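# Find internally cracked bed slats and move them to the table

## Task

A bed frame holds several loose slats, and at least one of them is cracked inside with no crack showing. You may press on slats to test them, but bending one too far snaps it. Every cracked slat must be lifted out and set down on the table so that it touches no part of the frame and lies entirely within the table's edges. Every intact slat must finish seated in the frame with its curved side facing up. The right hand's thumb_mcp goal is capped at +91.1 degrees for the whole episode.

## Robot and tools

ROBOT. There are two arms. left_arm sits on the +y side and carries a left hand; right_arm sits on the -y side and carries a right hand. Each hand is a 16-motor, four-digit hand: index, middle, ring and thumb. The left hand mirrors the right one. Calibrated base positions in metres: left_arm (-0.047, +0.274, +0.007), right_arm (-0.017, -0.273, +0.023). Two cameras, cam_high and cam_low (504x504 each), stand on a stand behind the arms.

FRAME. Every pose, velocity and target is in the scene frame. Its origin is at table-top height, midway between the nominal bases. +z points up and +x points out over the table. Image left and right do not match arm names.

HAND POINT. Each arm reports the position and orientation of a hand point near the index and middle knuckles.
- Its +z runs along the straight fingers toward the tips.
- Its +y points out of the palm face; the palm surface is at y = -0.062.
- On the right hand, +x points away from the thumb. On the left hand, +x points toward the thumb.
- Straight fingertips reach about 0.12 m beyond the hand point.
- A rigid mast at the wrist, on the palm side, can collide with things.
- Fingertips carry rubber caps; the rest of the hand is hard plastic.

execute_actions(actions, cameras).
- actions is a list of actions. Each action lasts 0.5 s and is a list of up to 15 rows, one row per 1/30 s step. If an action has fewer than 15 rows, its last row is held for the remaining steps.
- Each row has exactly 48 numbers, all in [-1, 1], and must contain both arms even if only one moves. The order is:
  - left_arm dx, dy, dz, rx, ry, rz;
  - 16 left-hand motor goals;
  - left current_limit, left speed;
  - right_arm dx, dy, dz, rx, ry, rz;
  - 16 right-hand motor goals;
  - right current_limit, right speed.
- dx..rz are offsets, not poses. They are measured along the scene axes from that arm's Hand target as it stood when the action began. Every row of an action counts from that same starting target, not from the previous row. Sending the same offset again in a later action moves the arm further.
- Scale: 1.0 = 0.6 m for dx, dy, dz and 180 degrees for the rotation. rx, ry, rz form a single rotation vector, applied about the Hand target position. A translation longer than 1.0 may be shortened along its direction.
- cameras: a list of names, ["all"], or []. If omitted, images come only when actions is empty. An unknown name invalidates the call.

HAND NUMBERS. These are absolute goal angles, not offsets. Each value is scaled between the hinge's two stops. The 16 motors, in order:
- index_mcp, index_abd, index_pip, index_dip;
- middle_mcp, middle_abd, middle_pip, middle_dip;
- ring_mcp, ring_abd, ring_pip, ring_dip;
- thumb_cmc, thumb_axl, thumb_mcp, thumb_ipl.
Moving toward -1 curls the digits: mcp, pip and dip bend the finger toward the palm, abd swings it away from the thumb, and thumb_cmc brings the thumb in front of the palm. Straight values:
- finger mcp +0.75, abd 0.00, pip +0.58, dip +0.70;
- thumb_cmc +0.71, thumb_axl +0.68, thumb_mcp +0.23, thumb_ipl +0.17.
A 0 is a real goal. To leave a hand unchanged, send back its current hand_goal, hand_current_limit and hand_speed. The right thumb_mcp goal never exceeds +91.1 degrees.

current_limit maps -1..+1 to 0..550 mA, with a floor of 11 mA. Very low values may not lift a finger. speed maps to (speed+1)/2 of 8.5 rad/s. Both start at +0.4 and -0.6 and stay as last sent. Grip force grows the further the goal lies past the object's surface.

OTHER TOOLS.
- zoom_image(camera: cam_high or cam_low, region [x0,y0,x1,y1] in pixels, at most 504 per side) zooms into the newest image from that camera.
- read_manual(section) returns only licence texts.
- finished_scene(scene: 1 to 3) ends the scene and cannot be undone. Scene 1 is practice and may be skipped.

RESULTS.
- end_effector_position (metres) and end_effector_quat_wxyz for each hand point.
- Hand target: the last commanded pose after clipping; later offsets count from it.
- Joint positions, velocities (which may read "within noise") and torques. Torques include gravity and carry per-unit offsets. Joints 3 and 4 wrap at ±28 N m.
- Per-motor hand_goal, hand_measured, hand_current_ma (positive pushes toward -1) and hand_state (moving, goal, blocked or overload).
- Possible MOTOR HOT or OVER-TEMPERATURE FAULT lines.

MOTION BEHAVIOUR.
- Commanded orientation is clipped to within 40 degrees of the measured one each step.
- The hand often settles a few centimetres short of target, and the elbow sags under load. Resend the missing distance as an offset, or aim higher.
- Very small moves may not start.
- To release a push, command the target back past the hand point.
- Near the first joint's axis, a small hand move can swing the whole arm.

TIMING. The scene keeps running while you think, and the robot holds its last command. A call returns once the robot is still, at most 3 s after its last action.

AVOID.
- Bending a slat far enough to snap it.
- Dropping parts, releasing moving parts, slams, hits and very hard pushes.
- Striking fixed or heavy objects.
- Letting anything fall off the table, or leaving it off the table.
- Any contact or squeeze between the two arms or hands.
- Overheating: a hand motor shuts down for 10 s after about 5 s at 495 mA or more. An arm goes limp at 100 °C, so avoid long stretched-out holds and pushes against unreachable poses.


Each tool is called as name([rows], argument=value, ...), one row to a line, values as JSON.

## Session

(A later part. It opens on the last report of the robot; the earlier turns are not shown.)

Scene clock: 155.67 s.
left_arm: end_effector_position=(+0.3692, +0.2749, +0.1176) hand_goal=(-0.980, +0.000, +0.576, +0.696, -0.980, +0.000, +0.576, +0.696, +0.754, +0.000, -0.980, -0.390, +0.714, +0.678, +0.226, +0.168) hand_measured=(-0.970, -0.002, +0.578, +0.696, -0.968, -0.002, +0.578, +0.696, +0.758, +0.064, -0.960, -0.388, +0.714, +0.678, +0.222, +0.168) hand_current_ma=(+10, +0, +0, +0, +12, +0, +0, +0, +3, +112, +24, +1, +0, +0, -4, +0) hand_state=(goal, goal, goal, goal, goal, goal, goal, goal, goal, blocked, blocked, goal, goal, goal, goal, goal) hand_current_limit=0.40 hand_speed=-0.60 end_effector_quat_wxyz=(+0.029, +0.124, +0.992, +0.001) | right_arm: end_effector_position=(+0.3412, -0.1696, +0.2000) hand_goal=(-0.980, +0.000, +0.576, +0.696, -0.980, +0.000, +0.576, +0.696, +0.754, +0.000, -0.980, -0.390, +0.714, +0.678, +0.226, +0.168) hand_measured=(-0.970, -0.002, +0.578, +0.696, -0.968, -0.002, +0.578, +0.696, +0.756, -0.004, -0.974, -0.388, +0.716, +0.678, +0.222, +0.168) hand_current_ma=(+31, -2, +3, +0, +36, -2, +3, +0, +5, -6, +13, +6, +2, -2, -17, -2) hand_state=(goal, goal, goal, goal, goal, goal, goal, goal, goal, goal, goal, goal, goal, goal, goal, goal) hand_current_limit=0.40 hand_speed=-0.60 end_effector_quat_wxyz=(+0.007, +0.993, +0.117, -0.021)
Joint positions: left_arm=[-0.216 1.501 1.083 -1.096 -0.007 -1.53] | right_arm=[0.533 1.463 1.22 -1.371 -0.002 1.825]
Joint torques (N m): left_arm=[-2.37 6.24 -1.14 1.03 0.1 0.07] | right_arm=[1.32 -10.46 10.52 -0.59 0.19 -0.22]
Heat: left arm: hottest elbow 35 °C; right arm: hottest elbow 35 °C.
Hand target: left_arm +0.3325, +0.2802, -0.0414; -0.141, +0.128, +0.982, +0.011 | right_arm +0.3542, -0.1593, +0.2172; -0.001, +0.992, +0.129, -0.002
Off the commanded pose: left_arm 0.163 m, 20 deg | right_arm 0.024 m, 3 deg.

execute_actions([
  [[0.011,0,0.16,-0.006,-0.0293,0,-0.98,0,0.576,0.696,-0.98,0,0.576,0.696,0.754,0,-0.98,-0.39,0.714,0.678,0.226,0.168,0.4,-0.6,0,0,0,0,0,0,-0.98,0,0.576,0.696,-0.98,0,0.576,0.696,0.754,0,-0.98,-0.39,0.714,0.678,0.226,0.168,0.4,-0.6]],
  [[0.011,0,0.14,-0.006,-0.0293,0,-0.98,0,0.576,0.696,-0.98,0,0.576,0.696,0.754,0,-0.98,-0.39,0.714,0.678,0.226,0.168,0.4,-0.6,0,0,0,0,0,0,-0.98,0,0.576,0.696,-0.98,0,0.576,0.696,0.754,0,-0.98,-0.39,0.714,0.678,0.226,0.168,0.4,-0.6]],
  [[0.011,-0.036,0.083,-0.006,-0.0293,0,-0.98,0,0.576,0.696,-0.98,0,0.576,0.696,0.754,0,-0.98,-0.39,0.714,0.678,0.226,0.168,0.4,-0.6,0,0,0,0,0,0,-0.98,0,0.576,0.696,-0.98,0,0.576,0.696,0.754,0,-0.98,-0.39,0.714,0.678,0.226,0.168,0.4,-0.6]],
  [[0,-0.08,0,0,0,0,-0.98,0,0.576,0.696,-0.98,0,0.576,0.696,0.754,0,-0.98,-0.39,0.714,0.678,0.226,0.168,0.4,-0.6,0,0,0,0,0,0,-0.98,0,0.576,0.696,-0.98,0,0.576,0.696,0.754,0,-0.98,-0.39,0.714,0.678,0.226,0.168,0.4,-0.6]],
  [[0,0,-0.05,0,0,0,-0.98,0,0.576,0.696,-0.98,0,0.576,0.696,0.754,0,-0.98,-0.39,0.714,0.678,0.226,0.168,0.4,-0.6,0,0,0,0,0,0,-0.98,0,0.576,0.696,-0.98,0,0.576,0.696,0.754,0,-0.98,-0.39,0.714,0.678,0.226,0.168,0.4,-0.6]],
], cameras=["cam_high"])

zoom_image(camera="cam_high", region=[200, 160, 400, 260])

Scene clock: 162.07 s.
left_arm: end_effector_position=(+0.3528, +0.2085, +0.1719) hand_goal=(-0.980, +0.000, +0.576, +0.696, -0.980, +0.000, +0.576, +0.696, +0.754, +0.000, -0.980, -0.390, +0.714, +0.678, +0.226, +0.168) hand_measured=(-0.968, -0.002, +0.578, +0.696, -0.968, +0.000, +0.578, +0.696, +0.754, -0.004, -0.972, -0.388, +0.714, +0.678, +0.220, +0.168) hand_current_ma=(+12, +0, +0, +0, +12, +0, +0, +0, +0, -1, +6, +1, +0, +0, -5, +0) hand_state=(goal, goal, goal, goal, goal, goal, goal, goal, goal, goal, goal, goal, goal, goal, goal, goal) hand_current_limit=0.40 hand_speed=-0.60 end_effector_quat_wxyz=(+0.011, +0.137, +0.990, -0.003) | right_arm: end_effector_position=(+0.3412, -0.1696, +0.2000) hand_goal=(-0.980, +0.000, +0.576, +0.696, -0.980, +0.000, +0.576, +0.696, +0.754, +0.000, -0.980, -0.390, +0.714, +0.678, +0.226, +0.168) hand_measured=(-0.970, -0.002, +0.578, +0.696, -0.968, -0.002, +0.578, +0.696, +0.756, -0.004, -0.974, -0.388, +0.716, +0.678, +0.222, +0.168) hand_current_ma=(+31, -2, +3, +0, +36, -2, +3, +0, +5, -6, +13, +6, +2, -2, -17, -2) hand_state=(goal, goal, goal, goal, goal, goal, goal, goal, goal, goal, goal, goal, goal, goal, goal, goal) hand_current_limit=0.40 hand_speed=-0.60 end_effector_quat_wxyz=(+0.007, +0.993, +0.117, -0.021)
Joint positions: left_arm=[-0.375 1.475 1.207 -1.28 0 -1.662] | right_arm=[0.533 1.463 1.22 -1.371 -0.002 1.825]
Joint torques (N m): left_arm=[-1.08 -11.87 6.13 0.64 -0.34 -0.11] | right_arm=[1.08 -10.52 10.52 -0.54 0.2 -0.22]
Heat: left arm: hottest elbow 34 °C; right arm: hottest elbow 37 °C.
Hand target: left_arm +0.3524, +0.2107, +0.1586; -0.001, +0.129, +0.992, +0.001 | right_arm +0.3542, -0.1593, +0.2172; -0.001, +0.992, +0.129, -0.002
Off the commanded pose: left_arm 0.014 m, 2 deg | right_arm 0.024 m, 3 deg.
Images, in order (width x height): cam_high 504x504.

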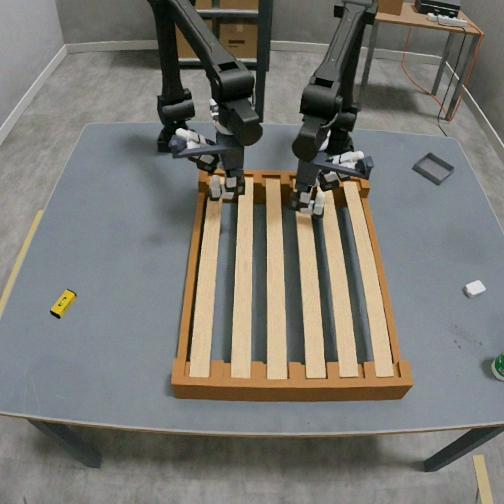

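Scaled by 2.520.

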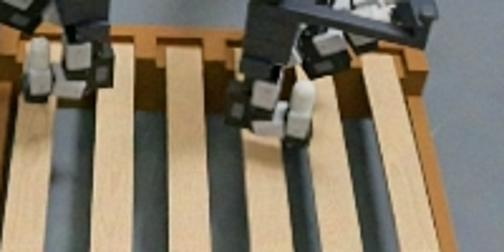

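execute_actions([
  [[0,0,-0.06,0,0,0,-0.98,0,0.576,0.696,-0.98,0,0.576,0.696,0.754,0,-0.98,-0.39,0.714,0.678,0.226,0.168,0.4,-0.6,0,0,0,0,0,0,-0.98,0,0.576,0.696,-0.98,0,0.576,0.696,0.754,0,-0.98,-0.39,0.714,0.678,0.226,0.168,0.4,-0.6]],
  [[-0.004,0,-0.07,0.0076,0.022,0,-0.98,0,0.576,0.696,-0.98,0,0.576,0.696,0.754,0,-0.98,-0.39,0.714,0.678,0.226,0.168,0.4,-0.6,0,0,0,0,0,0,-0.98,0,0.576,0.696,-0.98,0,0.576,0.696,0.754,0,-0.98,-0.39,0.714,0.678,0.226,0.168,0.4,-0.6]],
  [[-0.004,0,-0.07,0.0076,0.022,0,-0.98,0,0.576,0.696,-0.98,0,0.576,0.696,0.754,0,-0.98,-0.39,0.714,0.678,0.226,0.168,0.4,-0.6,0,0,0,0,0,0,-0.98,0,0.576,0.696,-0.98,0,0.576,0.696,0.754,0,-0.98,-0.39,0.714,0.678,0.226,0.168,0.4,-0.6]],
])

execute_actions([
  [[-0.0125,0,-0.0667,0.0076,0.022,0,-0.98,0,0.576,0.696,-0.98,0,0.576,0.696,0.754,0,-0.98,-0.39,0.714,0.678,0.226,0.168,0.4,-0.6,0,0,0,0,0,0,-0.98,0,0.576,0.696,-0.98,0,0.576,0.696,0.754,0,-0.98,-0.39,0.714,0.678,0.226,0.168,0.4,-0.6]],
  [[-0.0125,0,-0.0667,0.0076,0.022,0,-0.98,0,0.576,0.696,-0.98,0,0.576,0.696,0.754,0,-0.98,-0.39,0.714,0.678,0.226,0.168,0.4,-0.6,0,0,0,0,0,0,-0.98,0,0.576,0.696,-0.98,0,0.576,0.696,0.754,0,-0.98,-0.39,0.714,0.678,0.226,0.168,0.4,-0.6]],
])

Scene clock: 166.93 s.
left_arm: end_effector_position=(+0.3611, +0.2056, +0.1268) hand_goal=(-0.980, +0.000, +0.576, +0.696, -0.980, +0.000, +0.576, +0.696, +0.754, +0.000, -0.980, -0.390, +0.714, +0.678, +0.226, +0.168) hand_measured=(-0.970, -0.002, +0.578, +0.696, -0.968, +0.000, +0.578, +0.696, +0.750, +0.030, -0.970, -0.388, +0.714, +0.678, +0.222, +0.168) hand_current_ma=(+11, +0, +0, +0, +12, +0, +0, +0, -2, +35, +8, +1, +0, +0, -4, +0) hand_state=(goal, goal, goal, goal, goal, goal, goal, goal, goal, blocked, goal, goal, goal, goal, goal, goal) hand_current_limit=0.40 hand_speed=-0.60 end_effector_quat_wxyz=(+0.019, +0.130, +0.991, -0.002) | right_arm: end_effector_position=(+0.3412, -0.1696, +0.2000) hand_goal=(-0.980, +0.000, +0.576, +0.696, -0.980, +0.000, +0.576, +0.696, +0.754, +0.000, -0.980, -0.390, +0.714, +0.678, +0.226, +0.168) hand_measured=(-0.970, -0.002, +0.578, +0.696, -0.968, -0.002, +0.578, +0.696, +0.756, -0.004, -0.974, -0.388, +0.716, +0.678, +0.222, +0.168) hand_current_ma=(+31, -2, +3, +0, +36, -2, +3, +0, +5, -6, +13, +6, +2, -2, -17, -2) hand_state=(goal, goal, goal, goal, goal, goal, goal, goal, goal, goal, goal, goal, goal, goal, goal, goal) hand_current_limit=0.40 hand_speed=-0.60 end_effector_quat_wxyz=(+0.007, +0.993, +0.117, -0.021)
Joint positions: left_arm=[-0.375 1.529 1.143 -1.147 -0.004 -1.677] | right_arm=[0.533 1.463 1.22 -1.371 -0.002 1.825]
Joint torques (N m): left_arm=[-1.38 -1.67 2.56 1.21 0.05 0] | right_arm=[1.32 -9.99 10.58 -0.47 0.23 -0.24]
Heat: left arm: hottest elbow 34 °C; right arm: hottest elbow 37 °C.
Hand target: left_arm +0.3476, +0.2106, +0.0385; -0.072, +0.129, +0.989, +0.015 | right_arm +0.3542, -0.1593, +0.2172; -0.001, +0.992, +0.129, -0.002
Off the commanded pose: left_arm 0.090 m, 11 deg | right_arm 0.024 m, 3 deg.

Scene clock: 168.13 s.
left_arm: end_effector_position=(+0.3637, +0.2041, +0.1180) hand_goal=(-0.980, +0.000, +0.576, +0.696, -0.980, +0.000, +0.576, +0.696, +0.754, +0.000, -0.980, -0.390, +0.714, +0.678, +0.226, +0.168) hand_measured=(-0.970, -0.002, +0.578, +0.696, -0.968, +0.000, +0.578, +0.696, +0.740, +0.052, -0.966, -0.388, +0.714, +0.678, +0.222, +0.168) hand_current_ma=(+11, +0, +0, +0, +12, +0, +0, +0, -15, +80, +14, +1, +0, +0, -4, +0) hand_state=(goal, goal, goal, goal, goal, goal, goal, goal, goal, blocked, goal, goal, goal, goal, goal, goal) hand_current_limit=0.40 hand_speed=-0.60 end_effector_quat_wxyz=(+0.019, +0.120, +0.993, -0.002) | right_arm: end_effector_position=(+0.3412, -0.1696, +0.2000) hand_goal=(-0.980, +0.000, +0.576, +0.696, -0.980, +0.000, +0.576, +0.696, +0.754, +0.000, -0.980, -0.390, +0.714, +0.678, +0.226, +0.168) hand_measured=(-0.970, -0.002, +0.578, +0.696, -0.968, -0.002, +0.578, +0.696, +0.756, -0.004, -0.974, -0.388, +0.716, +0.678, +0.222, +0.168) hand_current_ma=(+31, -2, +3, +0, +36, -2, +3, +0, +5, -6, +13, +6, +2, -2, -17, -2) hand_state=(goal, goal, goal, goal, goal, goal, goal, goal, goal, goal, goal, goal, goal, goal, goal, goal) hand_current_limit=0.40 hand_speed=-0.60 end_effector_quat_wxyz=(+0.007, +0.993, +0.117, -0.021)
Joint positions: left_arm=[-0.375 1.55 1.142 -1.125 -0.005 -1.697] | right_arm=[0.533 1.463 1.22 -1.371 -0.002 1.825]
Joint torques (N m): left_arm=[-2.43 6.01 -0.8 1.29 0.43 0.11] | right_arm=[1.08 -9.99 10.5 -0.64 0.21 -0.22]
Heat: left arm: hottest elbow 34 °C; right arm: hottest elbow 38 °C.
Hand target: left_arm +0.3326, +0.2107, -0.0415; -0.143, +0.128, +0.981, +0.030 | right_arm +0.3542, -0.1593, +0.2172; -0.001, +0.992, +0.129, -0.002
Off the commanded pose: left_arm 0.163 m, 19 deg | right_arm 0.024 m, 3 deg.

execute_actions([
  [[0.011,0,0.16,-0.0101,-0.0293,0,-0.98,0,0.576,0.696,-0.98,0,0.576,0.696,0.754,0,-0.98,-0.39,0.714,0.678,0.226,0.168,0.4,-0.6,0.0293,-0.067,0.023,0,0,-0.0139,-0.98,0,0.576,0.696,-0.98,0,0.576,0.696,0.754,0,-0.98,-0.39,0.714,0.678,0.226,0.168,0.4,-0.6]],
  [[0.011,0,0.14,-0.0101,-0.0293,0,-0.98,0,0.576,0.696,-0.98,0,0.576,0.696,0.754,0,-0.98,-0.39,0.714,0.678,0.226,0.168,0.4,-0.6,0.0293,-0.067,0.023,0,0,-0.0139,-0.98,0,0.576,0.696,-0.98,0,0.576,0.696,0.754,0,-0.98,-0.39,0.714,0.678,0.226,0.168,0.4,-0.6]],
  [[0.011,0.05,0.083,-0.0101,-0.0293,0,-0.98,0,0.576,0.696,-0.98,0,0.576,0.696,0.754,0,-0.98,-0.39,0.714,0.678,0.226,0.168,0.4,-0.6,0.0293,-0.067,0.023,0,0,-0.0139,-0.98,0,0.576,0.696,-0.98,0,0.576,0.696,0.754,0,-0.98,-0.39,0.714,0.678,0.226,0.168,0.4,-0.6]],
  [[0.004,0.1,0.08,0,0,0.028,-0.98,0,0.576,0.696,-0.98,0,0.576,0.696,0.754,0,-0.98,-0.39,0.714,0.678,0.226,0.168,0.4,-0.6,0.0293,-0.067,0.023,0,0,-0.0139,-0.98,0,0.576,0.696,-0.98,0,0.576,0.696,0.754,0,-0.98,-0.39,0.714,0.678,0.226,0.168,0.4,-0.6]],
  [[0.004,0.1,0.08,0,0,0.028,-0.98,0,0.576,0.696,-0.98,0,0.576,0.696,0.754,0,-0.98,-0.39,0.714,0.678,0.226,0.168,0.4,-0.6,0.0293,-0.067,0.023,0,0,-0.0139,-0.98,0,0.576,0.696,-0.98,0,0.576,0.696,0.754,0,-0.98,-0.39,0.714,0.678,0.226,0.168,0.4,-0.6]],
  [[0.004,0.1,0.073,0,0,0.0273,-0.98,0,0.576,0.696,-0.98,0,0.576,0.696,0.754,0,-0.98,-0.39,0.714,0.678,0.226,0.168,0.4,-0.6,0.0293,-0.067,0.023,0,0,-0.0139,-0.98,0,0.576,0.696,-0.98,0,0.576,0.696,0.754,0,-0.98,-0.39,0.714,0.678,0.226,0.168,0.4,-0.6]],
  [[0,0,0,0,0,0,-0.98,0,0.576,0.696,-0.98,0,0.576,0.696,0.754,0,-0.98,-0.39,0.714,0.678,0.226,0.168,0.4,-0.6,0,0,0,0.139,0,0,0.87,0,-0.927,0.986,0.87,0,-0.927,0.986,1.0,0,1.0,1.0,-0.571,0.678,-0.08,0.0595,0.4,-0.6]],
  [[0,0,0,0,0,0,-0.98,0,0.576,0.696,-0.98,0,0.576,0.696,0.754,0,-0.98,-0.39,0.714,0.678,0.226,0.168,0.4,-0.6,0,0,0,0.139,0,0,0.87,0,-0.927,0.986,0.87,0,-0.927,0.986,1.0,0,1.0,1.0,-0.571,0.678,-0.08,0.0595,0.4,-0.6]],
  [[0,0,0,0,0,0,-0.98,0,0.576,0.696,-0.98,0,0.576,0.696,0.754,0,-0.98,-0.39,0.714,0.678,0.226,0.168,0.4,-0.6,0,0,0,0.0834,0,0,0.87,0,-0.927,0.986,0.87,0,-0.927,0.986,1.0,0,1.0,1.0,-0.571,0.678,-0.08,0.0595,0.4,-0.6]],
], cameras=["all"])

zoom_image(camera="cam_high", region=[160, 150, 420, 410])

Scene clock: 187.03 s.
left_arm: end_effector_position=(+0.3485, +0.4201, +0.3260) hand_goal=(-0.980, +0.000, +0.576, +0.696, -0.980, +0.000, +0.576, +0.696, +0.754, +0.000, -0.980, -0.390, +0.714, +0.678, +0.226, +0.168) hand_measured=(-0.968, +0.000, +0.578, +0.696, -0.968, +0.000, +0.578, +0.696, +0.756, -0.004, -0.972, -0.388, +0.714, +0.678, +0.220, +0.168) hand_current_ma=(+12, +0, +0, +0, +12, +0, +0, +0, +0, -1, +6, +1, +0, +0, -7, +0) hand_state=(goal, goal, goal, goal, goal, goal, goal, goal, goal, goal, goal, goal, goal, goal, goal, goal) hand_current_limit=0.40 hand_speed=-0.60 end_effector_quat_wxyz=(+0.003, -0.008, +1.000, +0.003) | right_arm: end_effector_position=(+0.4602, -0.4023, +0.3066) hand_goal=(+0.870, +0.000, -0.926, +0.986, +0.870, +0.000, -0.926, +0.986, +1.000, +0.000, +1.000, +1.000, -0.570, +0.678, -0.080, +0.060) hand_measured=(+0.856, +0.000, -0.920, +0.984, +0.854, +0.000, -0.920, +0.984, +0.992, +0.000, +0.994, +0.996, -0.566, +0.678, -0.082, +0.062) hand_current_ma=(-46, +0, +14, -4, -52, -1, +13, -5, -22, -1, -17, -9, +8, -2, -4, +3) hand_state=(goal, goal, goal, goal, goal, goal, goal, goal, goal, goal, goal, goal, goal, goal, goal, goal) hand_current_limit=0.40 hand_speed=-0.60 end_effector_quat_wxyz=(-0.459, +0.871, -0.092, +0.153)
Joint positions: left_arm=[0.136 1.45 1.585 -1.698 -0.005 -1.442] | right_arm=[-0.422 1.639 1.692 -1.685 -1.008 1.281]
Joint torques (N m): left_arm=[-1.85 -11.34 9.57 -0.14 -0.23 0.12] | right_arm=[0.38 -12.34 6.83 -0.35 -1.11 -0.22]
Heat: left arm: hottest elbow 34 °C; right arm: hottest elbow 40 °C.
Hand target: left_arm +0.3596, +0.4207, +0.3280; -0.001, -0.001, +1.000, +0.001 | right_arm +0.4597, -0.4005, +0.3000; -0.539, +0.843, +0.000, -0.002
Off the commanded pose: left_arm 0.011 m, 1 deg | right_arm 0.007 m, 23 deg.
joint sent to its limit (left arm) — joint 4 (wrist pitch), lower limit. The joint targets still meet the commanded pose.
joint sent to its limit (right arm) — joint 4 (wrist pitch), lower limit. The joint targets are off in orientation, not in position.

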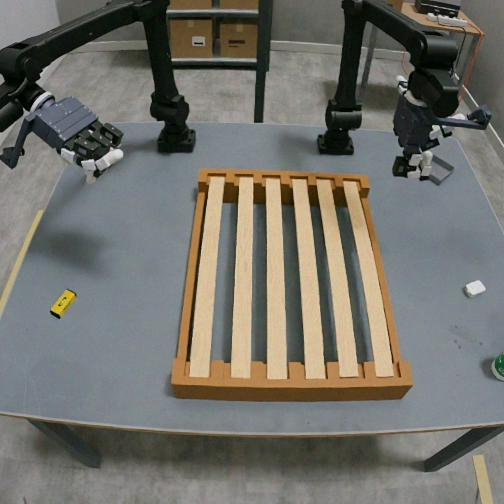

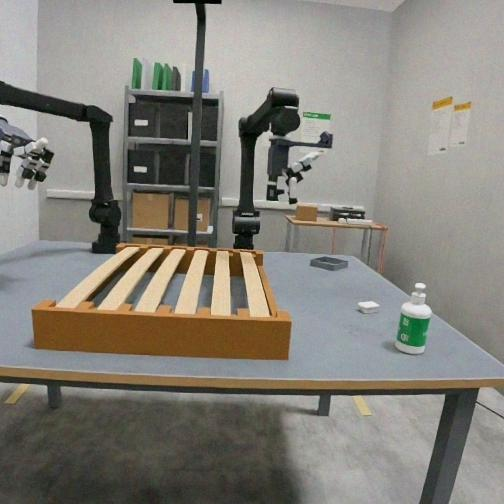

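Scaled by 1.938.

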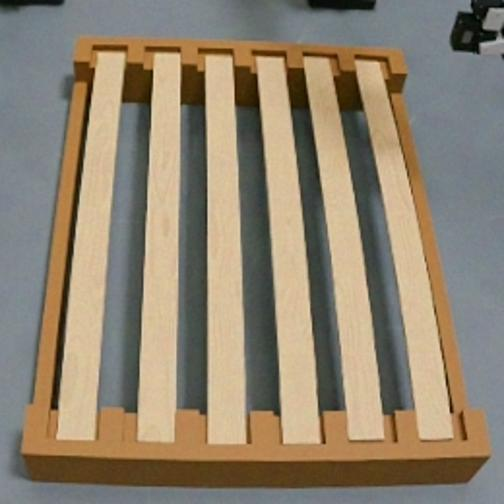

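execute_actions([
  [[0,0,0,0,0,0,-0.98,0,0.576,0.696,-0.98,0,0.576,0.696,0.754,0,-0.98,-0.39,0.714,0.678,0.226,0.168,0.4,-0.6,0,0,-0.10,0,0,0,0.87,0,-0.927,0.986,0.87,0,-0.927,0.986,1.0,0,1.0,1.0,-0.571,0.678,-0.08,0.0595,0.4,-0.6]],
], cameras=["all"])

Scene clock: 192.63 s.
left_arm: end_effector_position=(+0.3485, +0.4201, +0.3260) hand_goal=(-0.980, +0.000, +0.576, +0.696, -0.980, +0.000, +0.576, +0.696, +0.754, +0.000, -0.980, -0.390, +0.714, +0.678, +0.226, +0.168) hand_measured=(-0.968, +0.000, +0.578, +0.696, -0.968, +0.000, +0.578, +0.696, +0.756, -0.004, -0.972, -0.388, +0.714, +0.678, +0.220, +0.168) hand_current_ma=(+12, +0, +0, +0, +12, +0, +0, +0, +0, -1, +6, +1, +0, +0, -7, +0) hand_state=(goal, goal, goal, goal, goal, goal, goal, goal, goal, goal, goal, goal, goal, goal, goal, goal) hand_current_limit=0.40 hand_speed=-0.60 end_effector_quat_wxyz=(+0.003, -0.008, +1.000, +0.003) | right_arm: end_effector_position=(+0.4585, -0.4046, +0.2368) hand_goal=(+0.870, +0.000, -0.926, +0.986, +0.870, +0.000, -0.926, +0.986, +1.000, +0.000, +1.000, +1.000, -0.570, +0.678, -0.080, +0.060) hand_measured=(+0.858, +0.000, -0.922, +0.984, +0.858, +0.000, -0.922, +0.984, +0.992, +0.000, +0.994, +0.996, -0.568, +0.678, -0.082, +0.062) hand_current_ma=(-35, +0, +12, -4, -39, -1, +11, -5, -26, -1, -13, -8, +4, -2, -4, +3) hand_state=(goal, goal, goal, goal, goal, goal, goal, goal, goal, goal, goal, goal, goal, goal, goal, goal) hand_current_limit=0.40 hand_speed=-0.60 end_effector_quat_wxyz=(-0.469, +0.873, -0.083, +0.107)
Joint positions: left_arm=[0.136 1.45 1.585 -1.698 -0.005 -1.442] | right_arm=[-0.422 1.726 1.615 -1.687 -0.987 1.171]
Joint torques (N m): left_arm=[-1.61 -11.4 9.59 -0.13 -0.21 0.12] | right_arm=[1.32 -14.1 7.21 -0.57 -0.93 -0.24]
Heat: left arm: hottest elbow 35 °C; right arm: hottest elbow 40 °C.
Hand target: left_arm +0.3596, +0.4207, +0.3280; -0.001, -0.001, +1.000, +0.001 | right_arm +0.4596, -0.4005, +0.2400; -0.539, +0.843, +0.000, -0.002
Off the commanded pose: left_arm 0.011 m, 1 deg | right_arm 0.005 m, 18 deg.
joint sent to its limit (left arm) — joint 4 (wrist pitch), lower limit. The joint targets still meet the commanded pose.
joint sent to its limit (right arm) — joint 4 (wrist pitch), lower limit. The joint targets are off in orientation, not in position.

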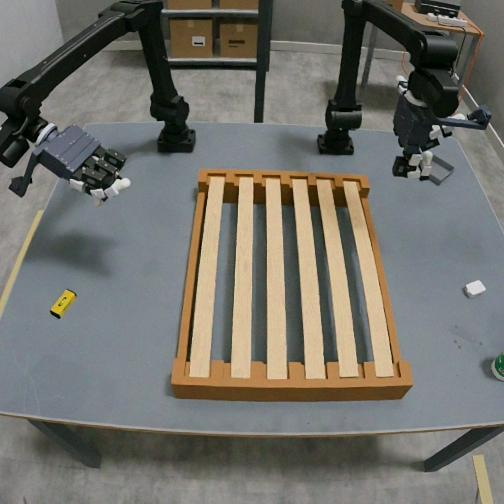

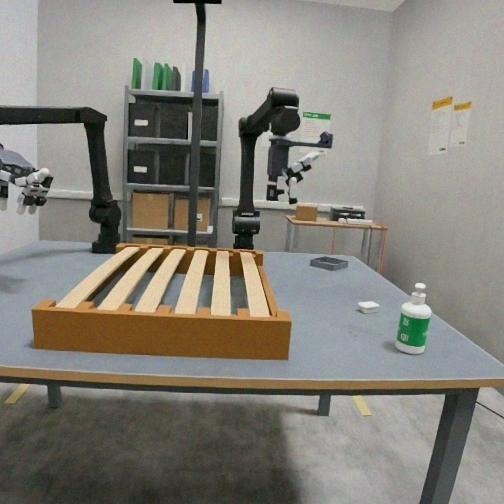

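execute_actions([
  [[0,0,0,0,0,0,-0.98,0,0.576,0.696,-0.98,0,0.576,0.696,0.754,0,-0.98,-0.39,0.714,0.678,0.226,0.168,0.4,-0.6,0.09,0.15,0,0,0,0,0.87,0,-0.927,0.986,0.87,0,-0.927,0.986,1.0,0,1.0,1.0,-0.571,0.678,-0.08,0.0595,0.4,-0.6]],
  [[0,0,0,0,0,0,-0.98,0,0.576,0.696,-0.98,0,0.576,0.696,0.754,0,-0.98,-0.39,0.714,0.678,0.226,0.168,0.4,-0.6,0,0.15,0,0,0,0,0.87,0,-0.927,0.986,0.87,0,-0.927,0.986,1.0,0,1.0,1.0,-0.571,0.678,-0.08,0.0595,0.4,-0.6]],
  [[0,0,0,0,0,0,-0.98,0,0.576,0.696,-0.98,0,0.576,0.696,0.754,0,-0.98,-0.39,0.714,0.678,0.226,0.168,0.4,-0.6,0,0.12,0,0,0,0,0.87,0,-0.927,0.986,0.87,0,-0.927,0.986,1.0,0,1.0,1.0,-0.571,0.678,-0.08,0.0595,0.4,-0.6]],
], cameras=["all"])

Scene clock: 197.47 s.
left_arm: end_effector_position=(+0.3485, +0.4201, +0.3260) hand_goal=(-0.980, +0.000, +0.576, +0.696, -0.980, +0.000, +0.576, +0.696, +0.754, +0.000, -0.980, -0.390, +0.714, +0.678, +0.226, +0.168) hand_measured=(-0.968, +0.000, +0.578, +0.696, -0.968, +0.000, +0.578, +0.696, +0.756, -0.004, -0.972, -0.388, +0.714, +0.678, +0.220, +0.168) hand_current_ma=(+12, +0, +0, +0, +12, +0, +0, +0, +0, -1, +6, +1, +0, +0, -7, +0) hand_state=(goal, goal, goal, goal, goal, goal, goal, goal, goal, goal, goal, goal, goal, goal, goal, goal) hand_current_limit=0.40 hand_speed=-0.60 end_effector_quat_wxyz=(+0.003, -0.008, +1.000, +0.003) | right_arm: end_effector_position=(+0.5144, -0.1448, +0.2403) hand_goal=(+0.870, +0.000, -0.926, +0.986, +0.870, +0.000, -0.926, +0.986, +1.000, +0.000, +1.000, +1.000, -0.570, +0.678, -0.080, +0.060) hand_measured=(+0.858, +0.000, -0.924, +0.984, +0.856, +0.000, -0.924, +0.984, +0.990, +0.000, +0.996, +0.996, -0.570, +0.678, -0.078, +0.062) hand_current_ma=(-38, +0, +6, -4, -42, +0, +5, -5, -33, +0, -10, -8, +1, -1, +3, +3) hand_state=(goal, goal, goal, goal, goal, goal, goal, goal, goal, goal, goal, goal, goal, goal, goal, goal) hand_current_limit=0.40 hand_speed=-0.60 end_effector_quat_wxyz=(-0.541, +0.841, +0.007, -0.004)
Joint positions: left_arm=[0.136 1.45 1.585 -1.698 -0.005 -1.442] | right_arm=[0.056 1.809 1.698 -1.466 -1.142 1.563]
Joint torques (N m): left_arm=[-1.85 -11.46 9.63 -0.12 -0.22 0.13] | right_arm=[-0.15 -15.38 6.86 0.34 -1.06 0.07]
Heat: left arm: hottest elbow 36 °C; right arm: hottest elbow 39 °C.
Hand target: left_arm +0.3596, +0.4207, +0.3280; -0.001, -0.001, +1.000, +0.001 | right_arm +0.5136, -0.1485, +0.2401; -0.539, +0.842, -0.001, -0.002
Off the commanded pose: left_arm 0.011 m, 1 deg | right_arm 0.004 m, 1 deg.
joint sent to its limit (left arm) — joint 4 (wrist pitch), lower limit. The joint targets still meet the commanded pose.

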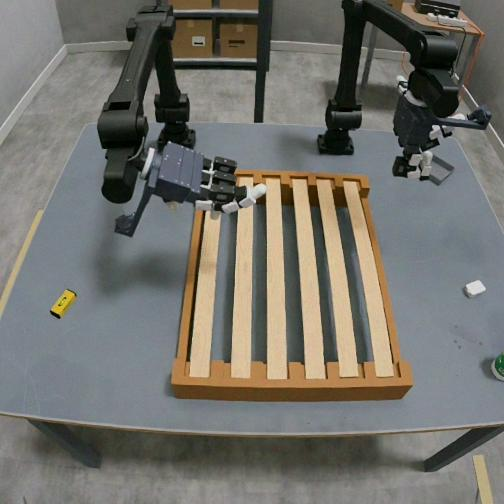

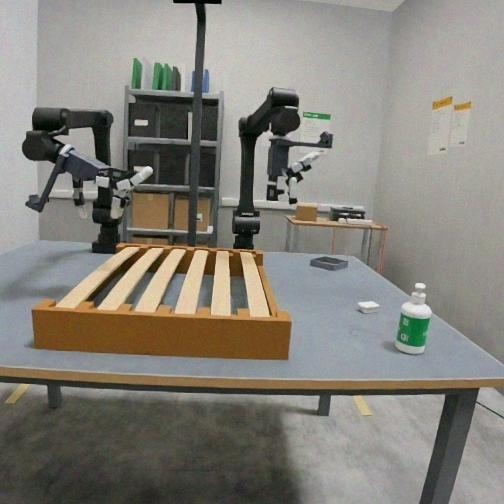

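execute_actions([
  [[0,0,0,0,0,0,-0.98,0,0.576,0.696,-0.98,0,0.576,0.696,0.754,0,-0.98,-0.39,0.714,0.678,0.226,0.168,0.4,-0.6,0.005,0.05,-0.05,0,0,0,0.87,0,-0.927,0.986,0.87,0,-0.927,0.986,1.0,0,1.0,1.0,-0.571,0.678,-0.08,0.0595,0.4,-0.6]],
  [[0,0,0,0,0,0,-0.98,0,0.576,0.696,-0.98,0,0.576,0.696,0.754,0,-0.98,-0.39,0.714,0.678,0.226,0.168,0.4,-0.6,0,0,-0.08,0,0,0,0.87,0,-0.927,0.986,0.87,0,-0.927,0.986,1.0,0,1.0,1.0,-0.571,0.678,-0.08,0.0595,0.4,-0.6]],
], cameras=["cam_high","cam_low"])

zoom_image(camera="cam_high", region=[140, 160, 300, 320])

zoom_image(camera="cam_low", region=[30, 180, 230, 340])

Scene clock: 204.57 s.
left_arm: end_effector_position=(+0.3485, +0.4201, +0.3260) hand_goal=(-0.980, +0.000, +0.576, +0.696, -0.980, +0.000, +0.576, +0.696, +0.754, +0.000, -0.980, -0.390, +0.714, +0.678, +0.226, +0.168) hand_measured=(-0.968, +0.000, +0.578, +0.696, -0.968, +0.000, +0.578, +0.696, +0.756, -0.004, -0.972, -0.388, +0.714, +0.678, +0.220, +0.168) hand_current_ma=(+12, +0, +0, +0, +12, +0, +0, +0, +0, -1, +6, +1, +0, +0, -7, +0) hand_state=(goal, goal, goal, goal, goal, goal, goal, goal, goal, goal, goal, goal, goal, goal, goal, goal) hand_current_limit=0.40 hand_speed=-0.60 end_effector_quat_wxyz=(+0.003, -0.008, +1.000, +0.003) | right_arm: end_effector_position=(+0.5156, -0.1173, +0.1619) hand_goal=(+0.870, +0.000, -0.926, +0.986, +0.870, +0.000, -0.926, +0.986, +1.000, +0.000, +1.000, +1.000, -0.570, +0.678, -0.080, +0.060) hand_measured=(+0.860, +0.000, -0.924, +0.984, +0.858, +0.000, -0.924, +0.984, +0.990, +0.000, +0.996, +0.996, -0.570, +0.678, -0.078, +0.062) hand_current_ma=(-30, +0, +5, -4, -37, +0, +5, -5, -32, +0, -10, -7, +1, -1, +3, +3) hand_state=(goal, goal, goal, goal, goal, goal, goal, goal, goal, goal, goal, goal, goal, goal, goal, goal) hand_current_limit=0.40 hand_speed=-0.60 end_effector_quat_wxyz=(-0.539, +0.842, +0.004, -0.003)
Joint positions: left_arm=[0.136 1.45 1.585 -1.698 -0.005 -1.442] | right_arm=[0.106 1.835 1.526 -1.152 -1.136 1.693]
Joint torques (N m): left_arm=[-1.61 -11.16 9.51 -0.13 -0.2 0.13] | right_arm=[-0.09 -15.33 7.13 0.61 -1.13 0.05]
Heat: left arm: hottest elbow 37 °C; right arm: hottest elbow 39 °C.
Hand target: left_arm +0.3596, +0.4207, +0.3280; -0.001, -0.001, +1.000, +0.001 | right_arm +0.5167, -0.1185, +0.1620; -0.539, +0.842, -0.001, -0.002
Off the commanded pose: left_arm 0.011 m, 1 deg | right_arm 0.002 m, 1 deg.
joint sent to its limit (left arm) — joint 4 (wrist pitch), lower limit. The joint targets still meet the commanded pose.

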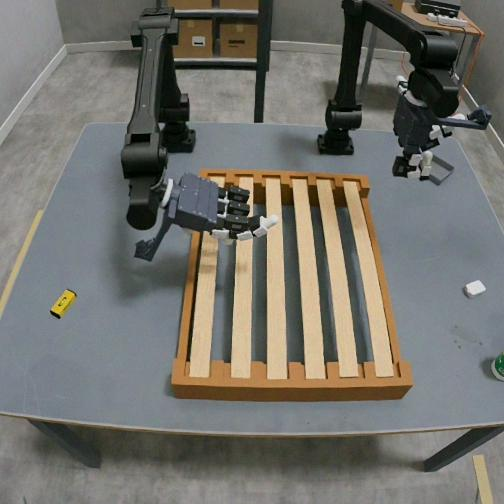

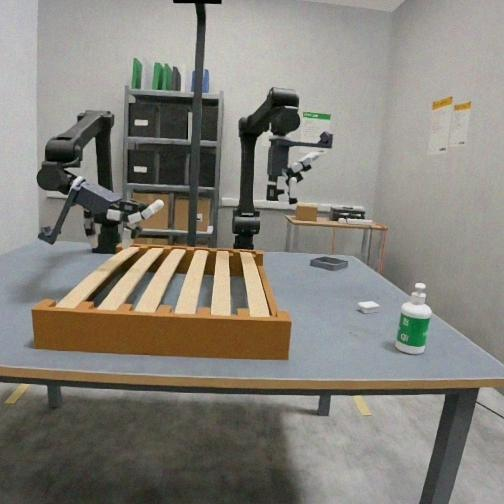

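Scaled by 3.150.

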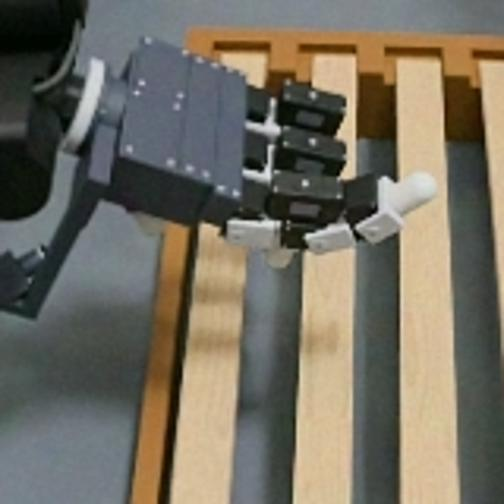

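Scaled by 2.520.

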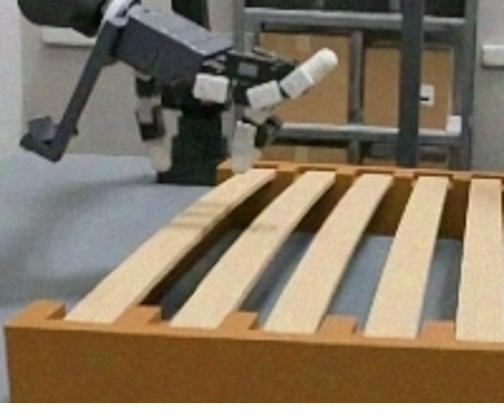

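execute_actions([
  [[0,0,0,0,0,0,-0.98,0,0.576,0.696,-0.98,0,0.576,0.696,0.754,0,-0.98,-0.39,0.714,0.678,0.226,0.168,0.4,-0.6,0,0,-0.06,0,0,0,0.87,0,-0.927,0.986,0.87,0,-0.927,0.986,1.0,0,1.0,1.0,-0.571,0.678,-0.08,0.0595,0.4,-0.6]],
], cameras=["cam_high","cam_low"])

zoom_image(camera="cam_high", region=[140, 160, 300, 320])

zoom_image(camera="cam_low", region=[50, 200, 190, 340])

Scene clock: 208.13 s.
left_arm: end_effector_position=(+0.3485, +0.4201, +0.3260) hand_goal=(-0.980, +0.000, +0.576, +0.696, -0.980, +0.000, +0.576, +0.696, +0.754, +0.000, -0.980, -0.390, +0.714, +0.678, +0.226, +0.168) hand_measured=(-0.968, +0.000, +0.578, +0.696, -0.968, +0.000, +0.578, +0.696, +0.756, -0.004, -0.972, -0.388, +0.714, +0.678, +0.220, +0.168) hand_current_ma=(+12, +0, +0, +0, +12, +0, +0, +0, +0, -1, +6, +1, +0, +0, -7, +0) hand_state=(goal, goal, goal, goal, goal, goal, goal, goal, goal, goal, goal, goal, goal, goal, goal, goal) hand_current_limit=0.40 hand_speed=-0.60 end_effector_quat_wxyz=(+0.003, -0.008, +1.000, +0.003) | right_arm: end_effector_position=(+0.5168, -0.1171, +0.1310) hand_goal=(+0.870, +0.000, -0.926, +0.986, +0.870, +0.000, -0.926, +0.986, +1.000, +0.000, +1.000, +1.000, -0.570, +0.678, -0.080, +0.060) hand_measured=(+0.860, +0.000, -0.924, +0.984, +0.858, +0.000, -0.924, +0.984, +0.990, +0.000, +0.996, +0.996, -0.570, +0.678, -0.078, +0.062) hand_current_ma=(-29, +0, +5, -4, -37, +0, +5, -5, -32, +0, -10, -7, +1, -1, +3, +3) hand_state=(goal, goal, goal, goal, goal, goal, goal, goal, goal, goal, goal, goal, goal, goal, goal, goal) hand_current_limit=0.40 hand_speed=-0.60 end_effector_quat_wxyz=(-0.540, +0.842, +0.007, +0.001)
Joint positions: left_arm=[0.136 1.45 1.585 -1.698 -0.005 -1.442] | right_arm=[0.106 1.86 1.476 -1.067 -1.137 1.693]
Joint torques (N m): left_arm=[-1.67 -11.28 9.58 -0.23 -0.22 0.11] | right_arm=[0.32 -14.8 6.69 0.69 -1.04 0.07]
Heat: left arm: hottest elbow 37 °C; right arm: hottest elbow 39 °C.
Hand target: left_arm +0.3596, +0.4207, +0.3280; -0.001, -0.001, +1.000, +0.001 | right_arm +0.5167, -0.1185, +0.1260; -0.539, +0.843, -0.001, -0.002
Off the commanded pose: left_arm 0.011 m, 1 deg | right_arm 0.005 m, 1 deg.
joint sent to its limit (left arm) — joint 4 (wrist pitch), lower limit. The joint targets still meet the commanded pose.

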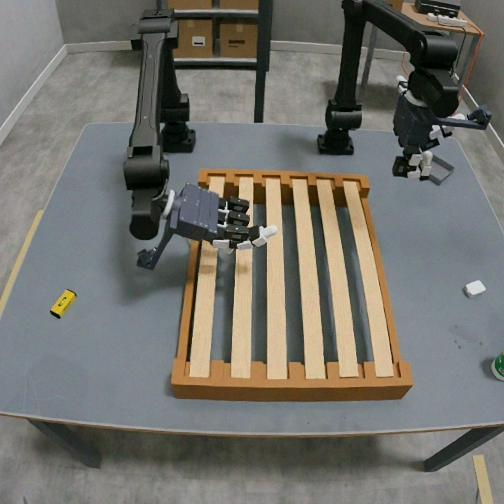

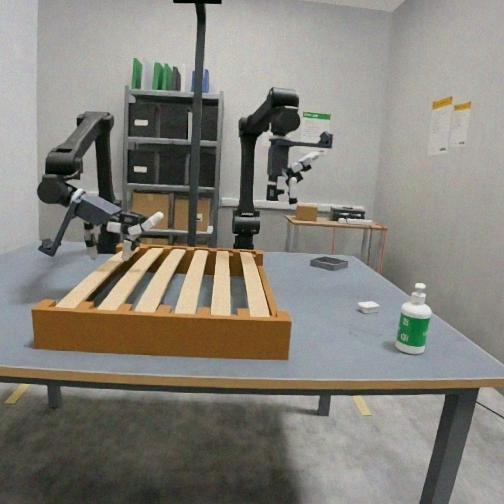

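Scaled by 3.150.

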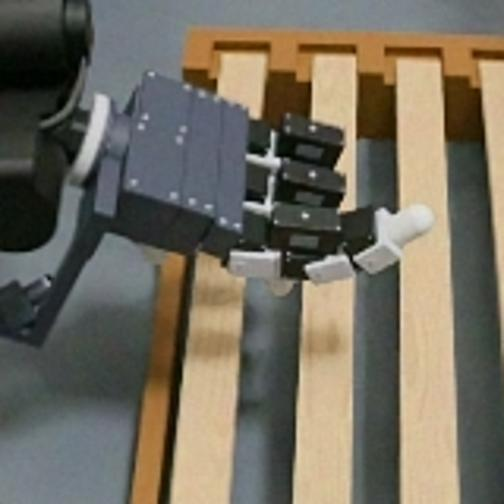

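Scaled by 3.600.

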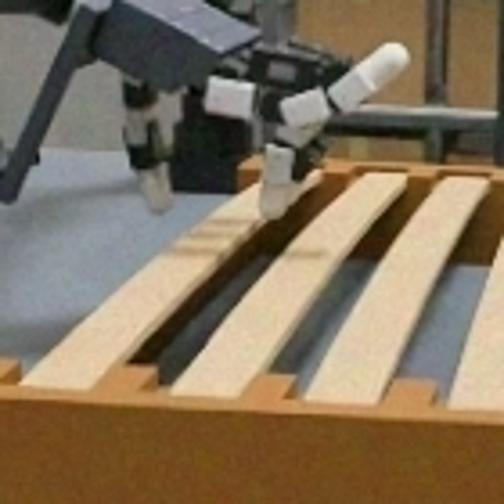

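execute_actions([
  [[0,0,0,0,0,0,-0.98,0,0.576,0.696,-0.98,0,0.576,0.696,0.754,0,-0.98,-0.39,0.714,0.678,0.226,0.168,0.4,-0.6,0,-0.006,-0.045,0,0,0,0.87,0,-0.927,0.986,0.87,0,-0.927,0.986,1.0,0,1.0,1.0,-0.571,0.678,-0.08,0.0595,0.4,-0.6]],
  [[0,0,0,0,0,0,-0.98,0,0.576,0.696,-0.98,0,0.576,0.696,0.754,0,-0.98,-0.39,0.714,0.678,0.226,0.168,0.4,-0.6,0,0,-0.015,0,0,0,0.87,0,-0.927,0.986,0.87,0,-0.927,0.986,1.0,0,1.0,1.0,-0.571,0.678,-0.08,0.0595,0.4,-0.6]],
], cameras=["cam_high","cam_low"])

zoom_image(camera="cam_high", region=[160, 190, 280, 310])

zoom_image(camera="cam_low", region=[50, 200, 190, 340])

Scene clock: 212.43 s.
left_arm: end_effector_position=(+0.3485, +0.4201, +0.3260) hand_goal=(-0.980, +0.000, +0.576, +0.696, -0.980, +0.000, +0.576, +0.696, +0.754, +0.000, -0.980, -0.390, +0.714, +0.678, +0.226, +0.168) hand_measured=(-0.968, +0.000, +0.578, +0.696, -0.968, +0.000, +0.578, +0.696, +0.756, -0.004, -0.972, -0.388, +0.714, +0.678, +0.220, +0.168) hand_current_ma=(+12, +0, +0, +0, +12, +0, +0, +0, +0, -1, +6, +1, +0, +0, -7, +0) hand_state=(goal, goal, goal, goal, goal, goal, goal, goal, goal, goal, goal, goal, goal, goal, goal, goal) hand_current_limit=0.40 hand_speed=-0.60 end_effector_quat_wxyz=(+0.003, -0.008, +1.000, +0.003) | right_arm: end_effector_position=(+0.5170, -0.1172, +0.1021) hand_goal=(+0.870, +0.000, -0.926, +0.986, +0.870, +0.000, -0.926, +0.986, +1.000, +0.000, +1.000, +1.000, -0.570, +0.678, -0.080, +0.060) hand_measured=(+0.860, +0.000, -0.924, +0.984, +0.858, +0.000, -0.924, +0.984, +0.990, +0.000, +0.996, +0.996, -0.570, +0.678, -0.078, +0.062) hand_current_ma=(-29, +0, +5, -4, -37, +0, +5, -5, -32, +0, -10, -7, +1, -1, +3, +3) hand_state=(goal, goal, goal, goal, goal, goal, goal, goal, goal, goal, goal, goal, goal, goal, goal, goal) hand_current_limit=0.40 hand_speed=-0.60 end_effector_quat_wxyz=(-0.540, +0.842, +0.007, +0.001)
Joint positions: left_arm=[0.136 1.45 1.585 -1.698 -0.005 -1.442] | right_arm=[0.106 1.89 1.439 -0.998 -1.137 1.693]
Joint torques (N m): left_arm=[-1.73 -11.52 9.55 -0.06 -0.22 0.12] | right_arm=[-0.26 -14.15 6.26 0.53 -1.09 -0.08]
Heat: left arm: hottest elbow 37 °C; right arm: hottest elbow 38 °C.
Hand target: left_arm +0.3596, +0.4207, +0.3280; -0.001, -0.001, +1.000, +0.001 | right_arm +0.5166, -0.1221, +0.0901; -0.539, +0.842, -0.001, -0.002
Off the commanded pose: left_arm 0.011 m, 1 deg | right_arm 0.013 m, 1 deg.
joint sent to its limit (left arm) — joint 4 (wrist pitch), lower limit. The joint targets still meet the commanded pose.

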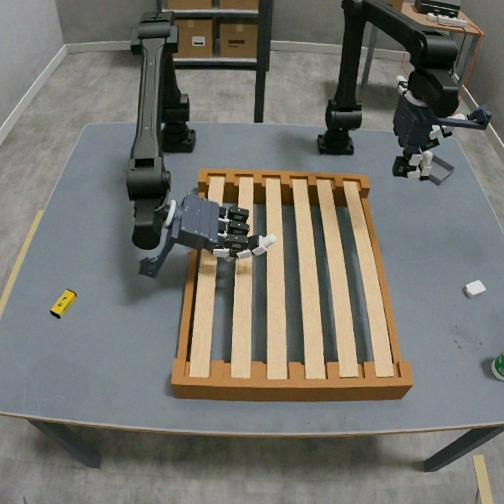

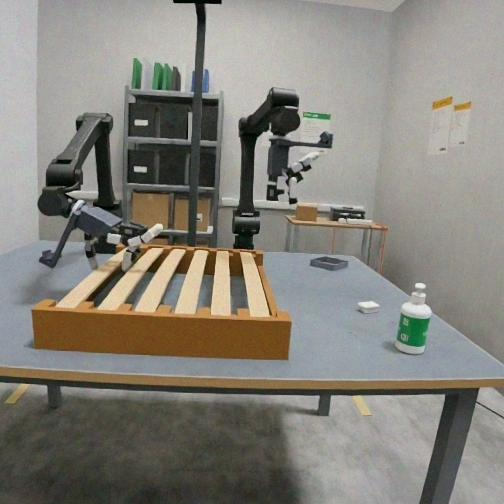

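Scaled by 4.200.

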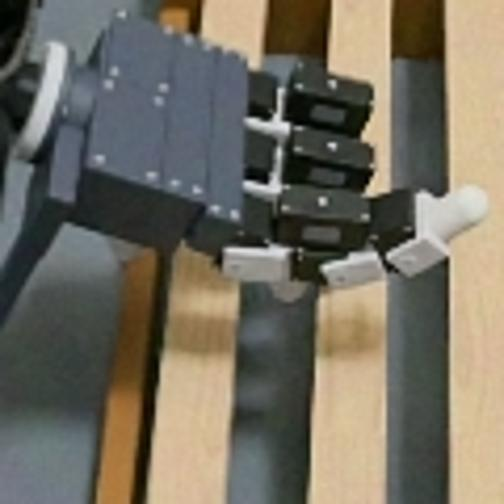

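Scaled by 3.600.

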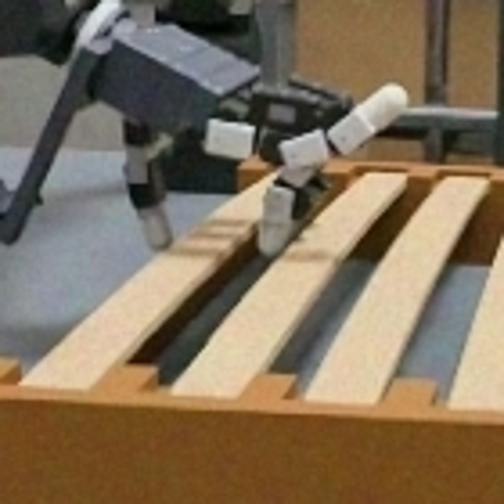

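execute_actions([
  [[0,0,0,0,0,0,-0.98,0,0.576,0.696,-0.98,0,0.576,0.696,0.754,0,-0.98,-0.39,0.714,0.678,0.226,0.168,0.4,-0.6,0,0.003,-0.01,0,0,0,0.87,0,-0.927,0.986,0.87,0,-0.927,0.986,1.0,0,1.0,1.0,-0.571,0.678,-0.08,0.0595,0.4,-0.6]],
])

Scene clock: 217.73 s.
left_arm: end_effector_position=(+0.3485, +0.4201, +0.3260) hand_goal=(-0.980, +0.000, +0.576, +0.696, -0.980, +0.000, +0.576, +0.696, +0.754, +0.000, -0.980, -0.390, +0.714, +0.678, +0.226, +0.168) hand_measured=(-0.968, +0.000, +0.578, +0.696, -0.968, +0.000, +0.578, +0.696, +0.756, -0.004, -0.972, -0.388, +0.714, +0.678, +0.220, +0.168) hand_current_ma=(+12, +0, +0, +0, +12, +0, +0, +0, +0, -1, +6, +1, +0, +0, -7, +0) hand_state=(goal, goal, goal, goal, goal, goal, goal, goal, goal, goal, goal, goal, goal, goal, goal, goal) hand_current_limit=0.40 hand_speed=-0.60 end_effector_quat_wxyz=(+0.003, -0.008, +1.000, +0.003) | right_arm: end_effector_position=(+0.5181, -0.1172, +0.0951) hand_goal=(+0.870, +0.000, -0.926, +0.986, +0.870, +0.000, -0.926, +0.986, +1.000, +0.000, +1.000, +1.000, -0.570, +0.678, -0.080, +0.060) hand_measured=(+0.860, +0.000, -0.924, +0.984, +0.858, +0.000, -0.924, +0.984, +0.990, +0.000, +0.996, +0.996, -0.570, +0.678, -0.078, +0.062) hand_current_ma=(-29, +0, +5, -4, -37, +0, +5, -5, -32, +0, -10, -7, +1, -1, +3, +3) hand_state=(goal, goal, goal, goal, goal, goal, goal, goal, goal, goal, goal, goal, goal, goal, goal, goal) hand_current_limit=0.40 hand_speed=-0.60 end_effector_quat_wxyz=(-0.540, +0.842, +0.008, +0.004)
Joint positions: left_arm=[0.136 1.45 1.585 -1.698 -0.005 -1.442] | right_arm=[0.106 1.898 1.431 -0.977 -1.137 1.693]
Joint torques (N m): left_arm=[-1.67 -11.34 9.58 -0.14 -0.21 0.11] | right_arm=[0.09 -14.62 6.41 0.59 -1.08 0.02]
Heat: left arm: hottest elbow 38 °C; right arm: hottest elbow 38 °C.
Hand target: left_arm +0.3596, +0.4207, +0.3280; -0.001, -0.001, +1.000, +0.001 | right_arm +0.5167, -0.1203, +0.0840; -0.539, +0.842, -0.001, -0.002
Off the commanded pose: left_arm 0.011 m, 1 deg | right_arm 0.012 m, 1 deg.
joint sent to its limit (left arm) — joint 4 (wrist pitch), lower limit. The joint targets still meet the commanded pose.

execute_actions([
  [[0,0,0,0,0,0,-0.98,0,0.576,0.696,-0.98,0,0.576,0.696,0.754,0,-0.98,-0.39,0.714,0.678,0.226,0.168,0.4,-0.6,0,0,-0.006,0,0,0,0.87,0,-0.927,0.986,0.87,0,-0.927,0.986,1.0,0,1.0,1.0,-0.571,0.678,-0.08,0.0595,0.4,-0.85]],
  [[0,0,0,0,0,0,-0.98,0,0.576,0.696,-0.98,0,0.576,0.696,0.754,0,-0.98,-0.39,0.714,0.678,0.226,0.168,0.4,-0.6,0,0,0,0,0,0,0.76,0,-0.927,0.986,0.76,0,-0.927,0.986,1.0,0,1.0,1.0,-0.571,0.678,-0.25,0.0595,0.4,-0.85]],
], cameras=["cam_high","cam_low"])

zoom_image(camera="cam_high", region=[160, 190, 280, 310])

zoom_image(camera="cam_low", region=[50, 200, 190, 340])

Scene clock: 220.73 s.
left_arm: end_effector_position=(+0.3485, +0.4201, +0.3260) hand_goal=(-0.980, +0.000, +0.576, +0.696, -0.980, +0.000, +0.576, +0.696, +0.754, +0.000, -0.980, -0.390, +0.714, +0.678, +0.226, +0.168) hand_measured=(-0.968, +0.000, +0.578, +0.696, -0.968, +0.000, +0.578, +0.696, +0.756, -0.004, -0.972, -0.388, +0.714, +0.678, +0.220, +0.168) hand_current_ma=(+12, +0, +0, +0, +12, +0, +0, +0, +0, -1, +6, +1, +0, +0, -7, +0) hand_state=(goal, goal, goal, goal, goal, goal, goal, goal, goal, goal, goal, goal, goal, goal, goal, goal) hand_current_limit=0.40 hand_speed=-0.60 end_effector_quat_wxyz=(+0.003, -0.008, +1.000, +0.003) | right_arm: end_effector_position=(+0.5185, -0.1172, +0.0926) hand_goal=(+0.760, +0.000, -0.926, +0.986, +0.760, +0.000, -0.926, +0.986, +1.000, +0.000, +1.000, +1.000, -0.570, +0.678, -0.250, +0.060) hand_measured=(+0.756, +0.000, -0.924, +0.984, +0.756, +0.000, -0.924, +0.984, +0.990, +0.000, +0.996, +0.996, -0.570, +0.678, -0.238, +0.062) hand_current_ma=(-10, +0, +5, -4, -11, +0, +5, -5, -32, +0, -10, -7, +1, -1, +51, +3) hand_state=(goal, goal, goal, goal, goal, goal, goal, goal, goal, goal, goal, goal, goal, goal, goal, goal) hand_current_limit=0.40 hand_speed=-0.85 end_effector_quat_wxyz=(-0.540, +0.842, +0.009, +0.004)
Joint positions: left_arm=[0.136 1.45 1.585 -1.698 -0.005 -1.442] | right_arm=[0.106 1.901 1.428 -0.969 -1.137 1.693]
Joint torques (N m): left_arm=[-1.73 -11.22 9.58 -0.14 -0.21 0.12] | right_arm=[-0.03 -14.21 6.15 0.64 -1.07 0.02]
Heat: left arm: hottest elbow 38 °C; right arm: hottest elbow 38 °C.
Hand target: left_arm +0.3596, +0.4207, +0.3280; -0.001, -0.001, +1.000, +0.001 | right_arm +0.5167, -0.1203, +0.0805; -0.539, +0.843, +0.000, -0.002
Off the commanded pose: left_arm 0.011 m, 1 deg | right_arm 0.013 m, 1 deg.
joint sent to its limit (left arm) — joint 4 (wrist pitch), lower limit. The joint targets still meet the commanded pose.

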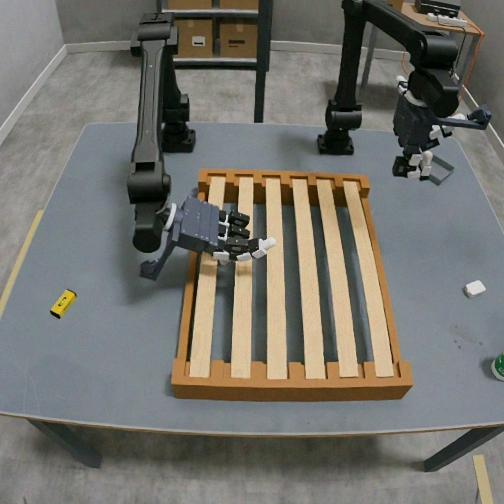

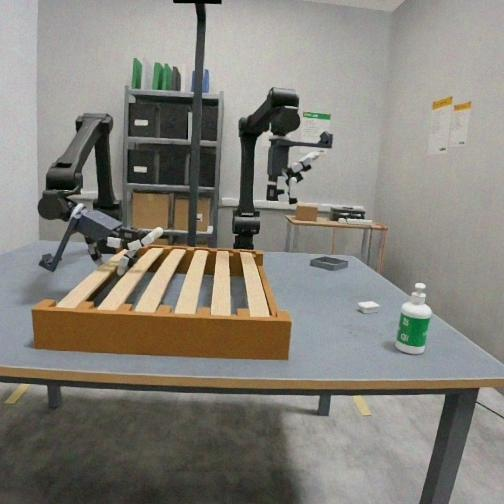

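Scaled by 4.200.

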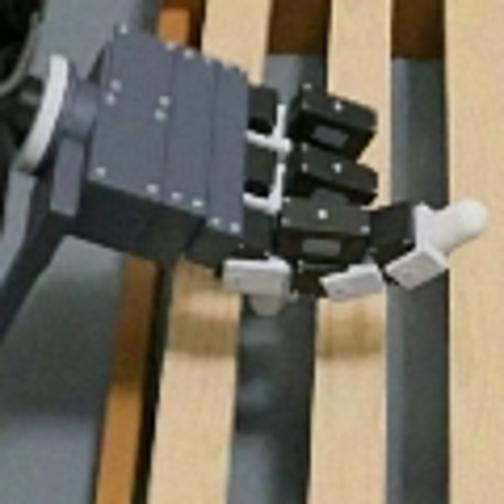

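Scaled by 3.600.

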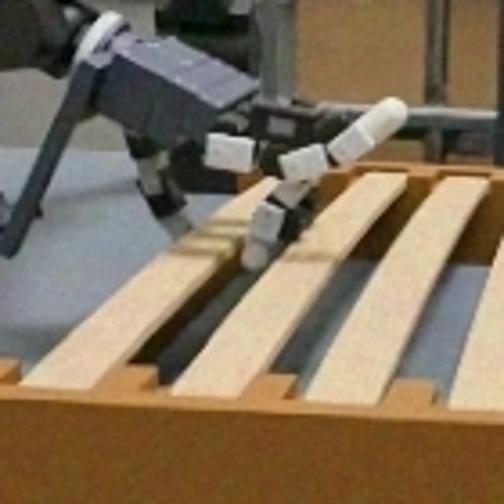

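execute_actions([
  [[0,0,0,0,0,0,-0.98,0,0.576,0.696,-0.98,0,0.576,0.696,0.754,0,-0.98,-0.39,0.714,0.678,0.226,0.168,0.4,-0.6,0,0,0,0,0,0,0.66,0,-0.927,0.986,0.66,0,-0.927,0.986,1.0,0,1.0,1.0,-0.571,0.678,-0.45,0.0595,0.4,-0.85]],
], cameras=["cam_high","cam_low"])

zoom_image(camera="cam_high", region=[160, 190, 280, 310])

zoom_image(camera="cam_low", region=[50, 200, 190, 340])

Scene clock: 224.17 s.
left_arm: end_effector_position=(+0.3485, +0.4201, +0.3260) hand_goal=(-0.980, +0.000, +0.576, +0.696, -0.980, +0.000, +0.576, +0.696, +0.754, +0.000, -0.980, -0.390, +0.714, +0.678, +0.226, +0.168) hand_measured=(-0.968, +0.000, +0.578, +0.696, -0.968, +0.000, +0.578, +0.696, +0.756, -0.004, -0.972, -0.388, +0.714, +0.678, +0.220, +0.168) hand_current_ma=(+12, +0, +0, +0, +12, +0, +0, +0, +0, -1, +6, +1, +0, +0, -7, +0) hand_state=(goal, goal, goal, goal, goal, goal, goal, goal, goal, goal, goal, goal, goal, goal, goal, goal) hand_current_limit=0.40 hand_speed=-0.60 end_effector_quat_wxyz=(+0.003, -0.008, +1.000, +0.003) | right_arm: end_effector_position=(+0.5184, -0.1172, +0.0922) hand_goal=(+0.660, +0.000, -0.926, +0.986, +0.660, +0.000, -0.926, +0.986, +1.000, +0.000, +1.000, +1.000, -0.570, +0.678, -0.450, +0.060) hand_measured=(+0.704, +0.000, -0.912, +0.990, +0.692, +0.000, -0.916, +0.990, +0.990, +0.000, +0.996, +0.996, -0.570, +0.678, -0.258, +0.078) hand_current_ma=(+169, +0, +42, +12, +121, +0, +31, +9, -32, +0, -10, -7, +1, +0, +385, +78) hand_state=(blocked, goal, goal, goal, blocked, goal, goal, goal, goal, goal, goal, goal, goal, goal, blocked, goal) hand_current_limit=0.40 hand_speed=-0.85 end_effector_quat_wxyz=(-0.540, +0.842, +0.009, +0.004)
Joint positions: left_arm=[0.136 1.45 1.585 -1.698 -0.005 -1.442] | right_arm=[0.106 1.902 1.428 -0.969 -1.137 1.693]
Joint torques (N m): left_arm=[-1.67 -11.34 9.62 -0.12 -0.22 0.13] | right_arm=[0.15 -14.45 6.26 0.62 -1.09 0.02]
Heat: left arm: hottest elbow 39 °C; right arm: hottest elbow 38 °C.
Hand target: left_arm +0.3596, +0.4207, +0.3280; -0.001, -0.001, +1.000, +0.001 | right_arm +0.5167, -0.1203, +0.0805; -0.539, +0.842, +0.000, -0.002
Off the commanded pose: left_arm 0.011 m, 1 deg | right_arm 0.012 m, 1 deg.
joint sent to its limit (left arm) — joint 4 (wrist pitch), lower limit. The joint targets still meet the commanded pose.

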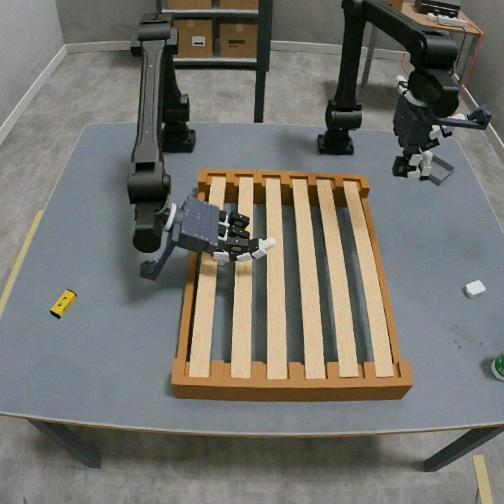

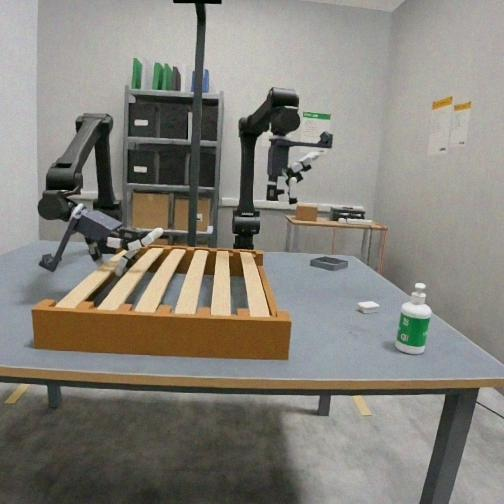

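Scaled by 4.200.

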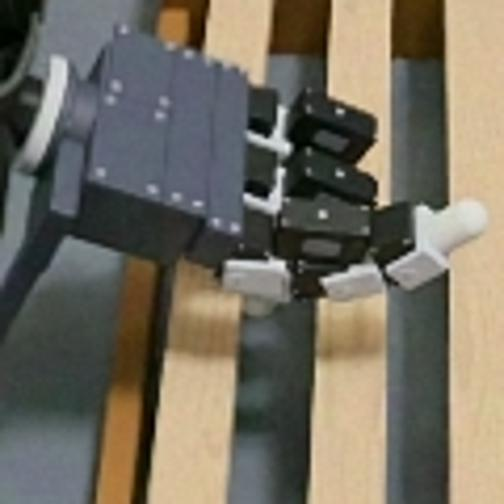

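Scaled by 3.600.

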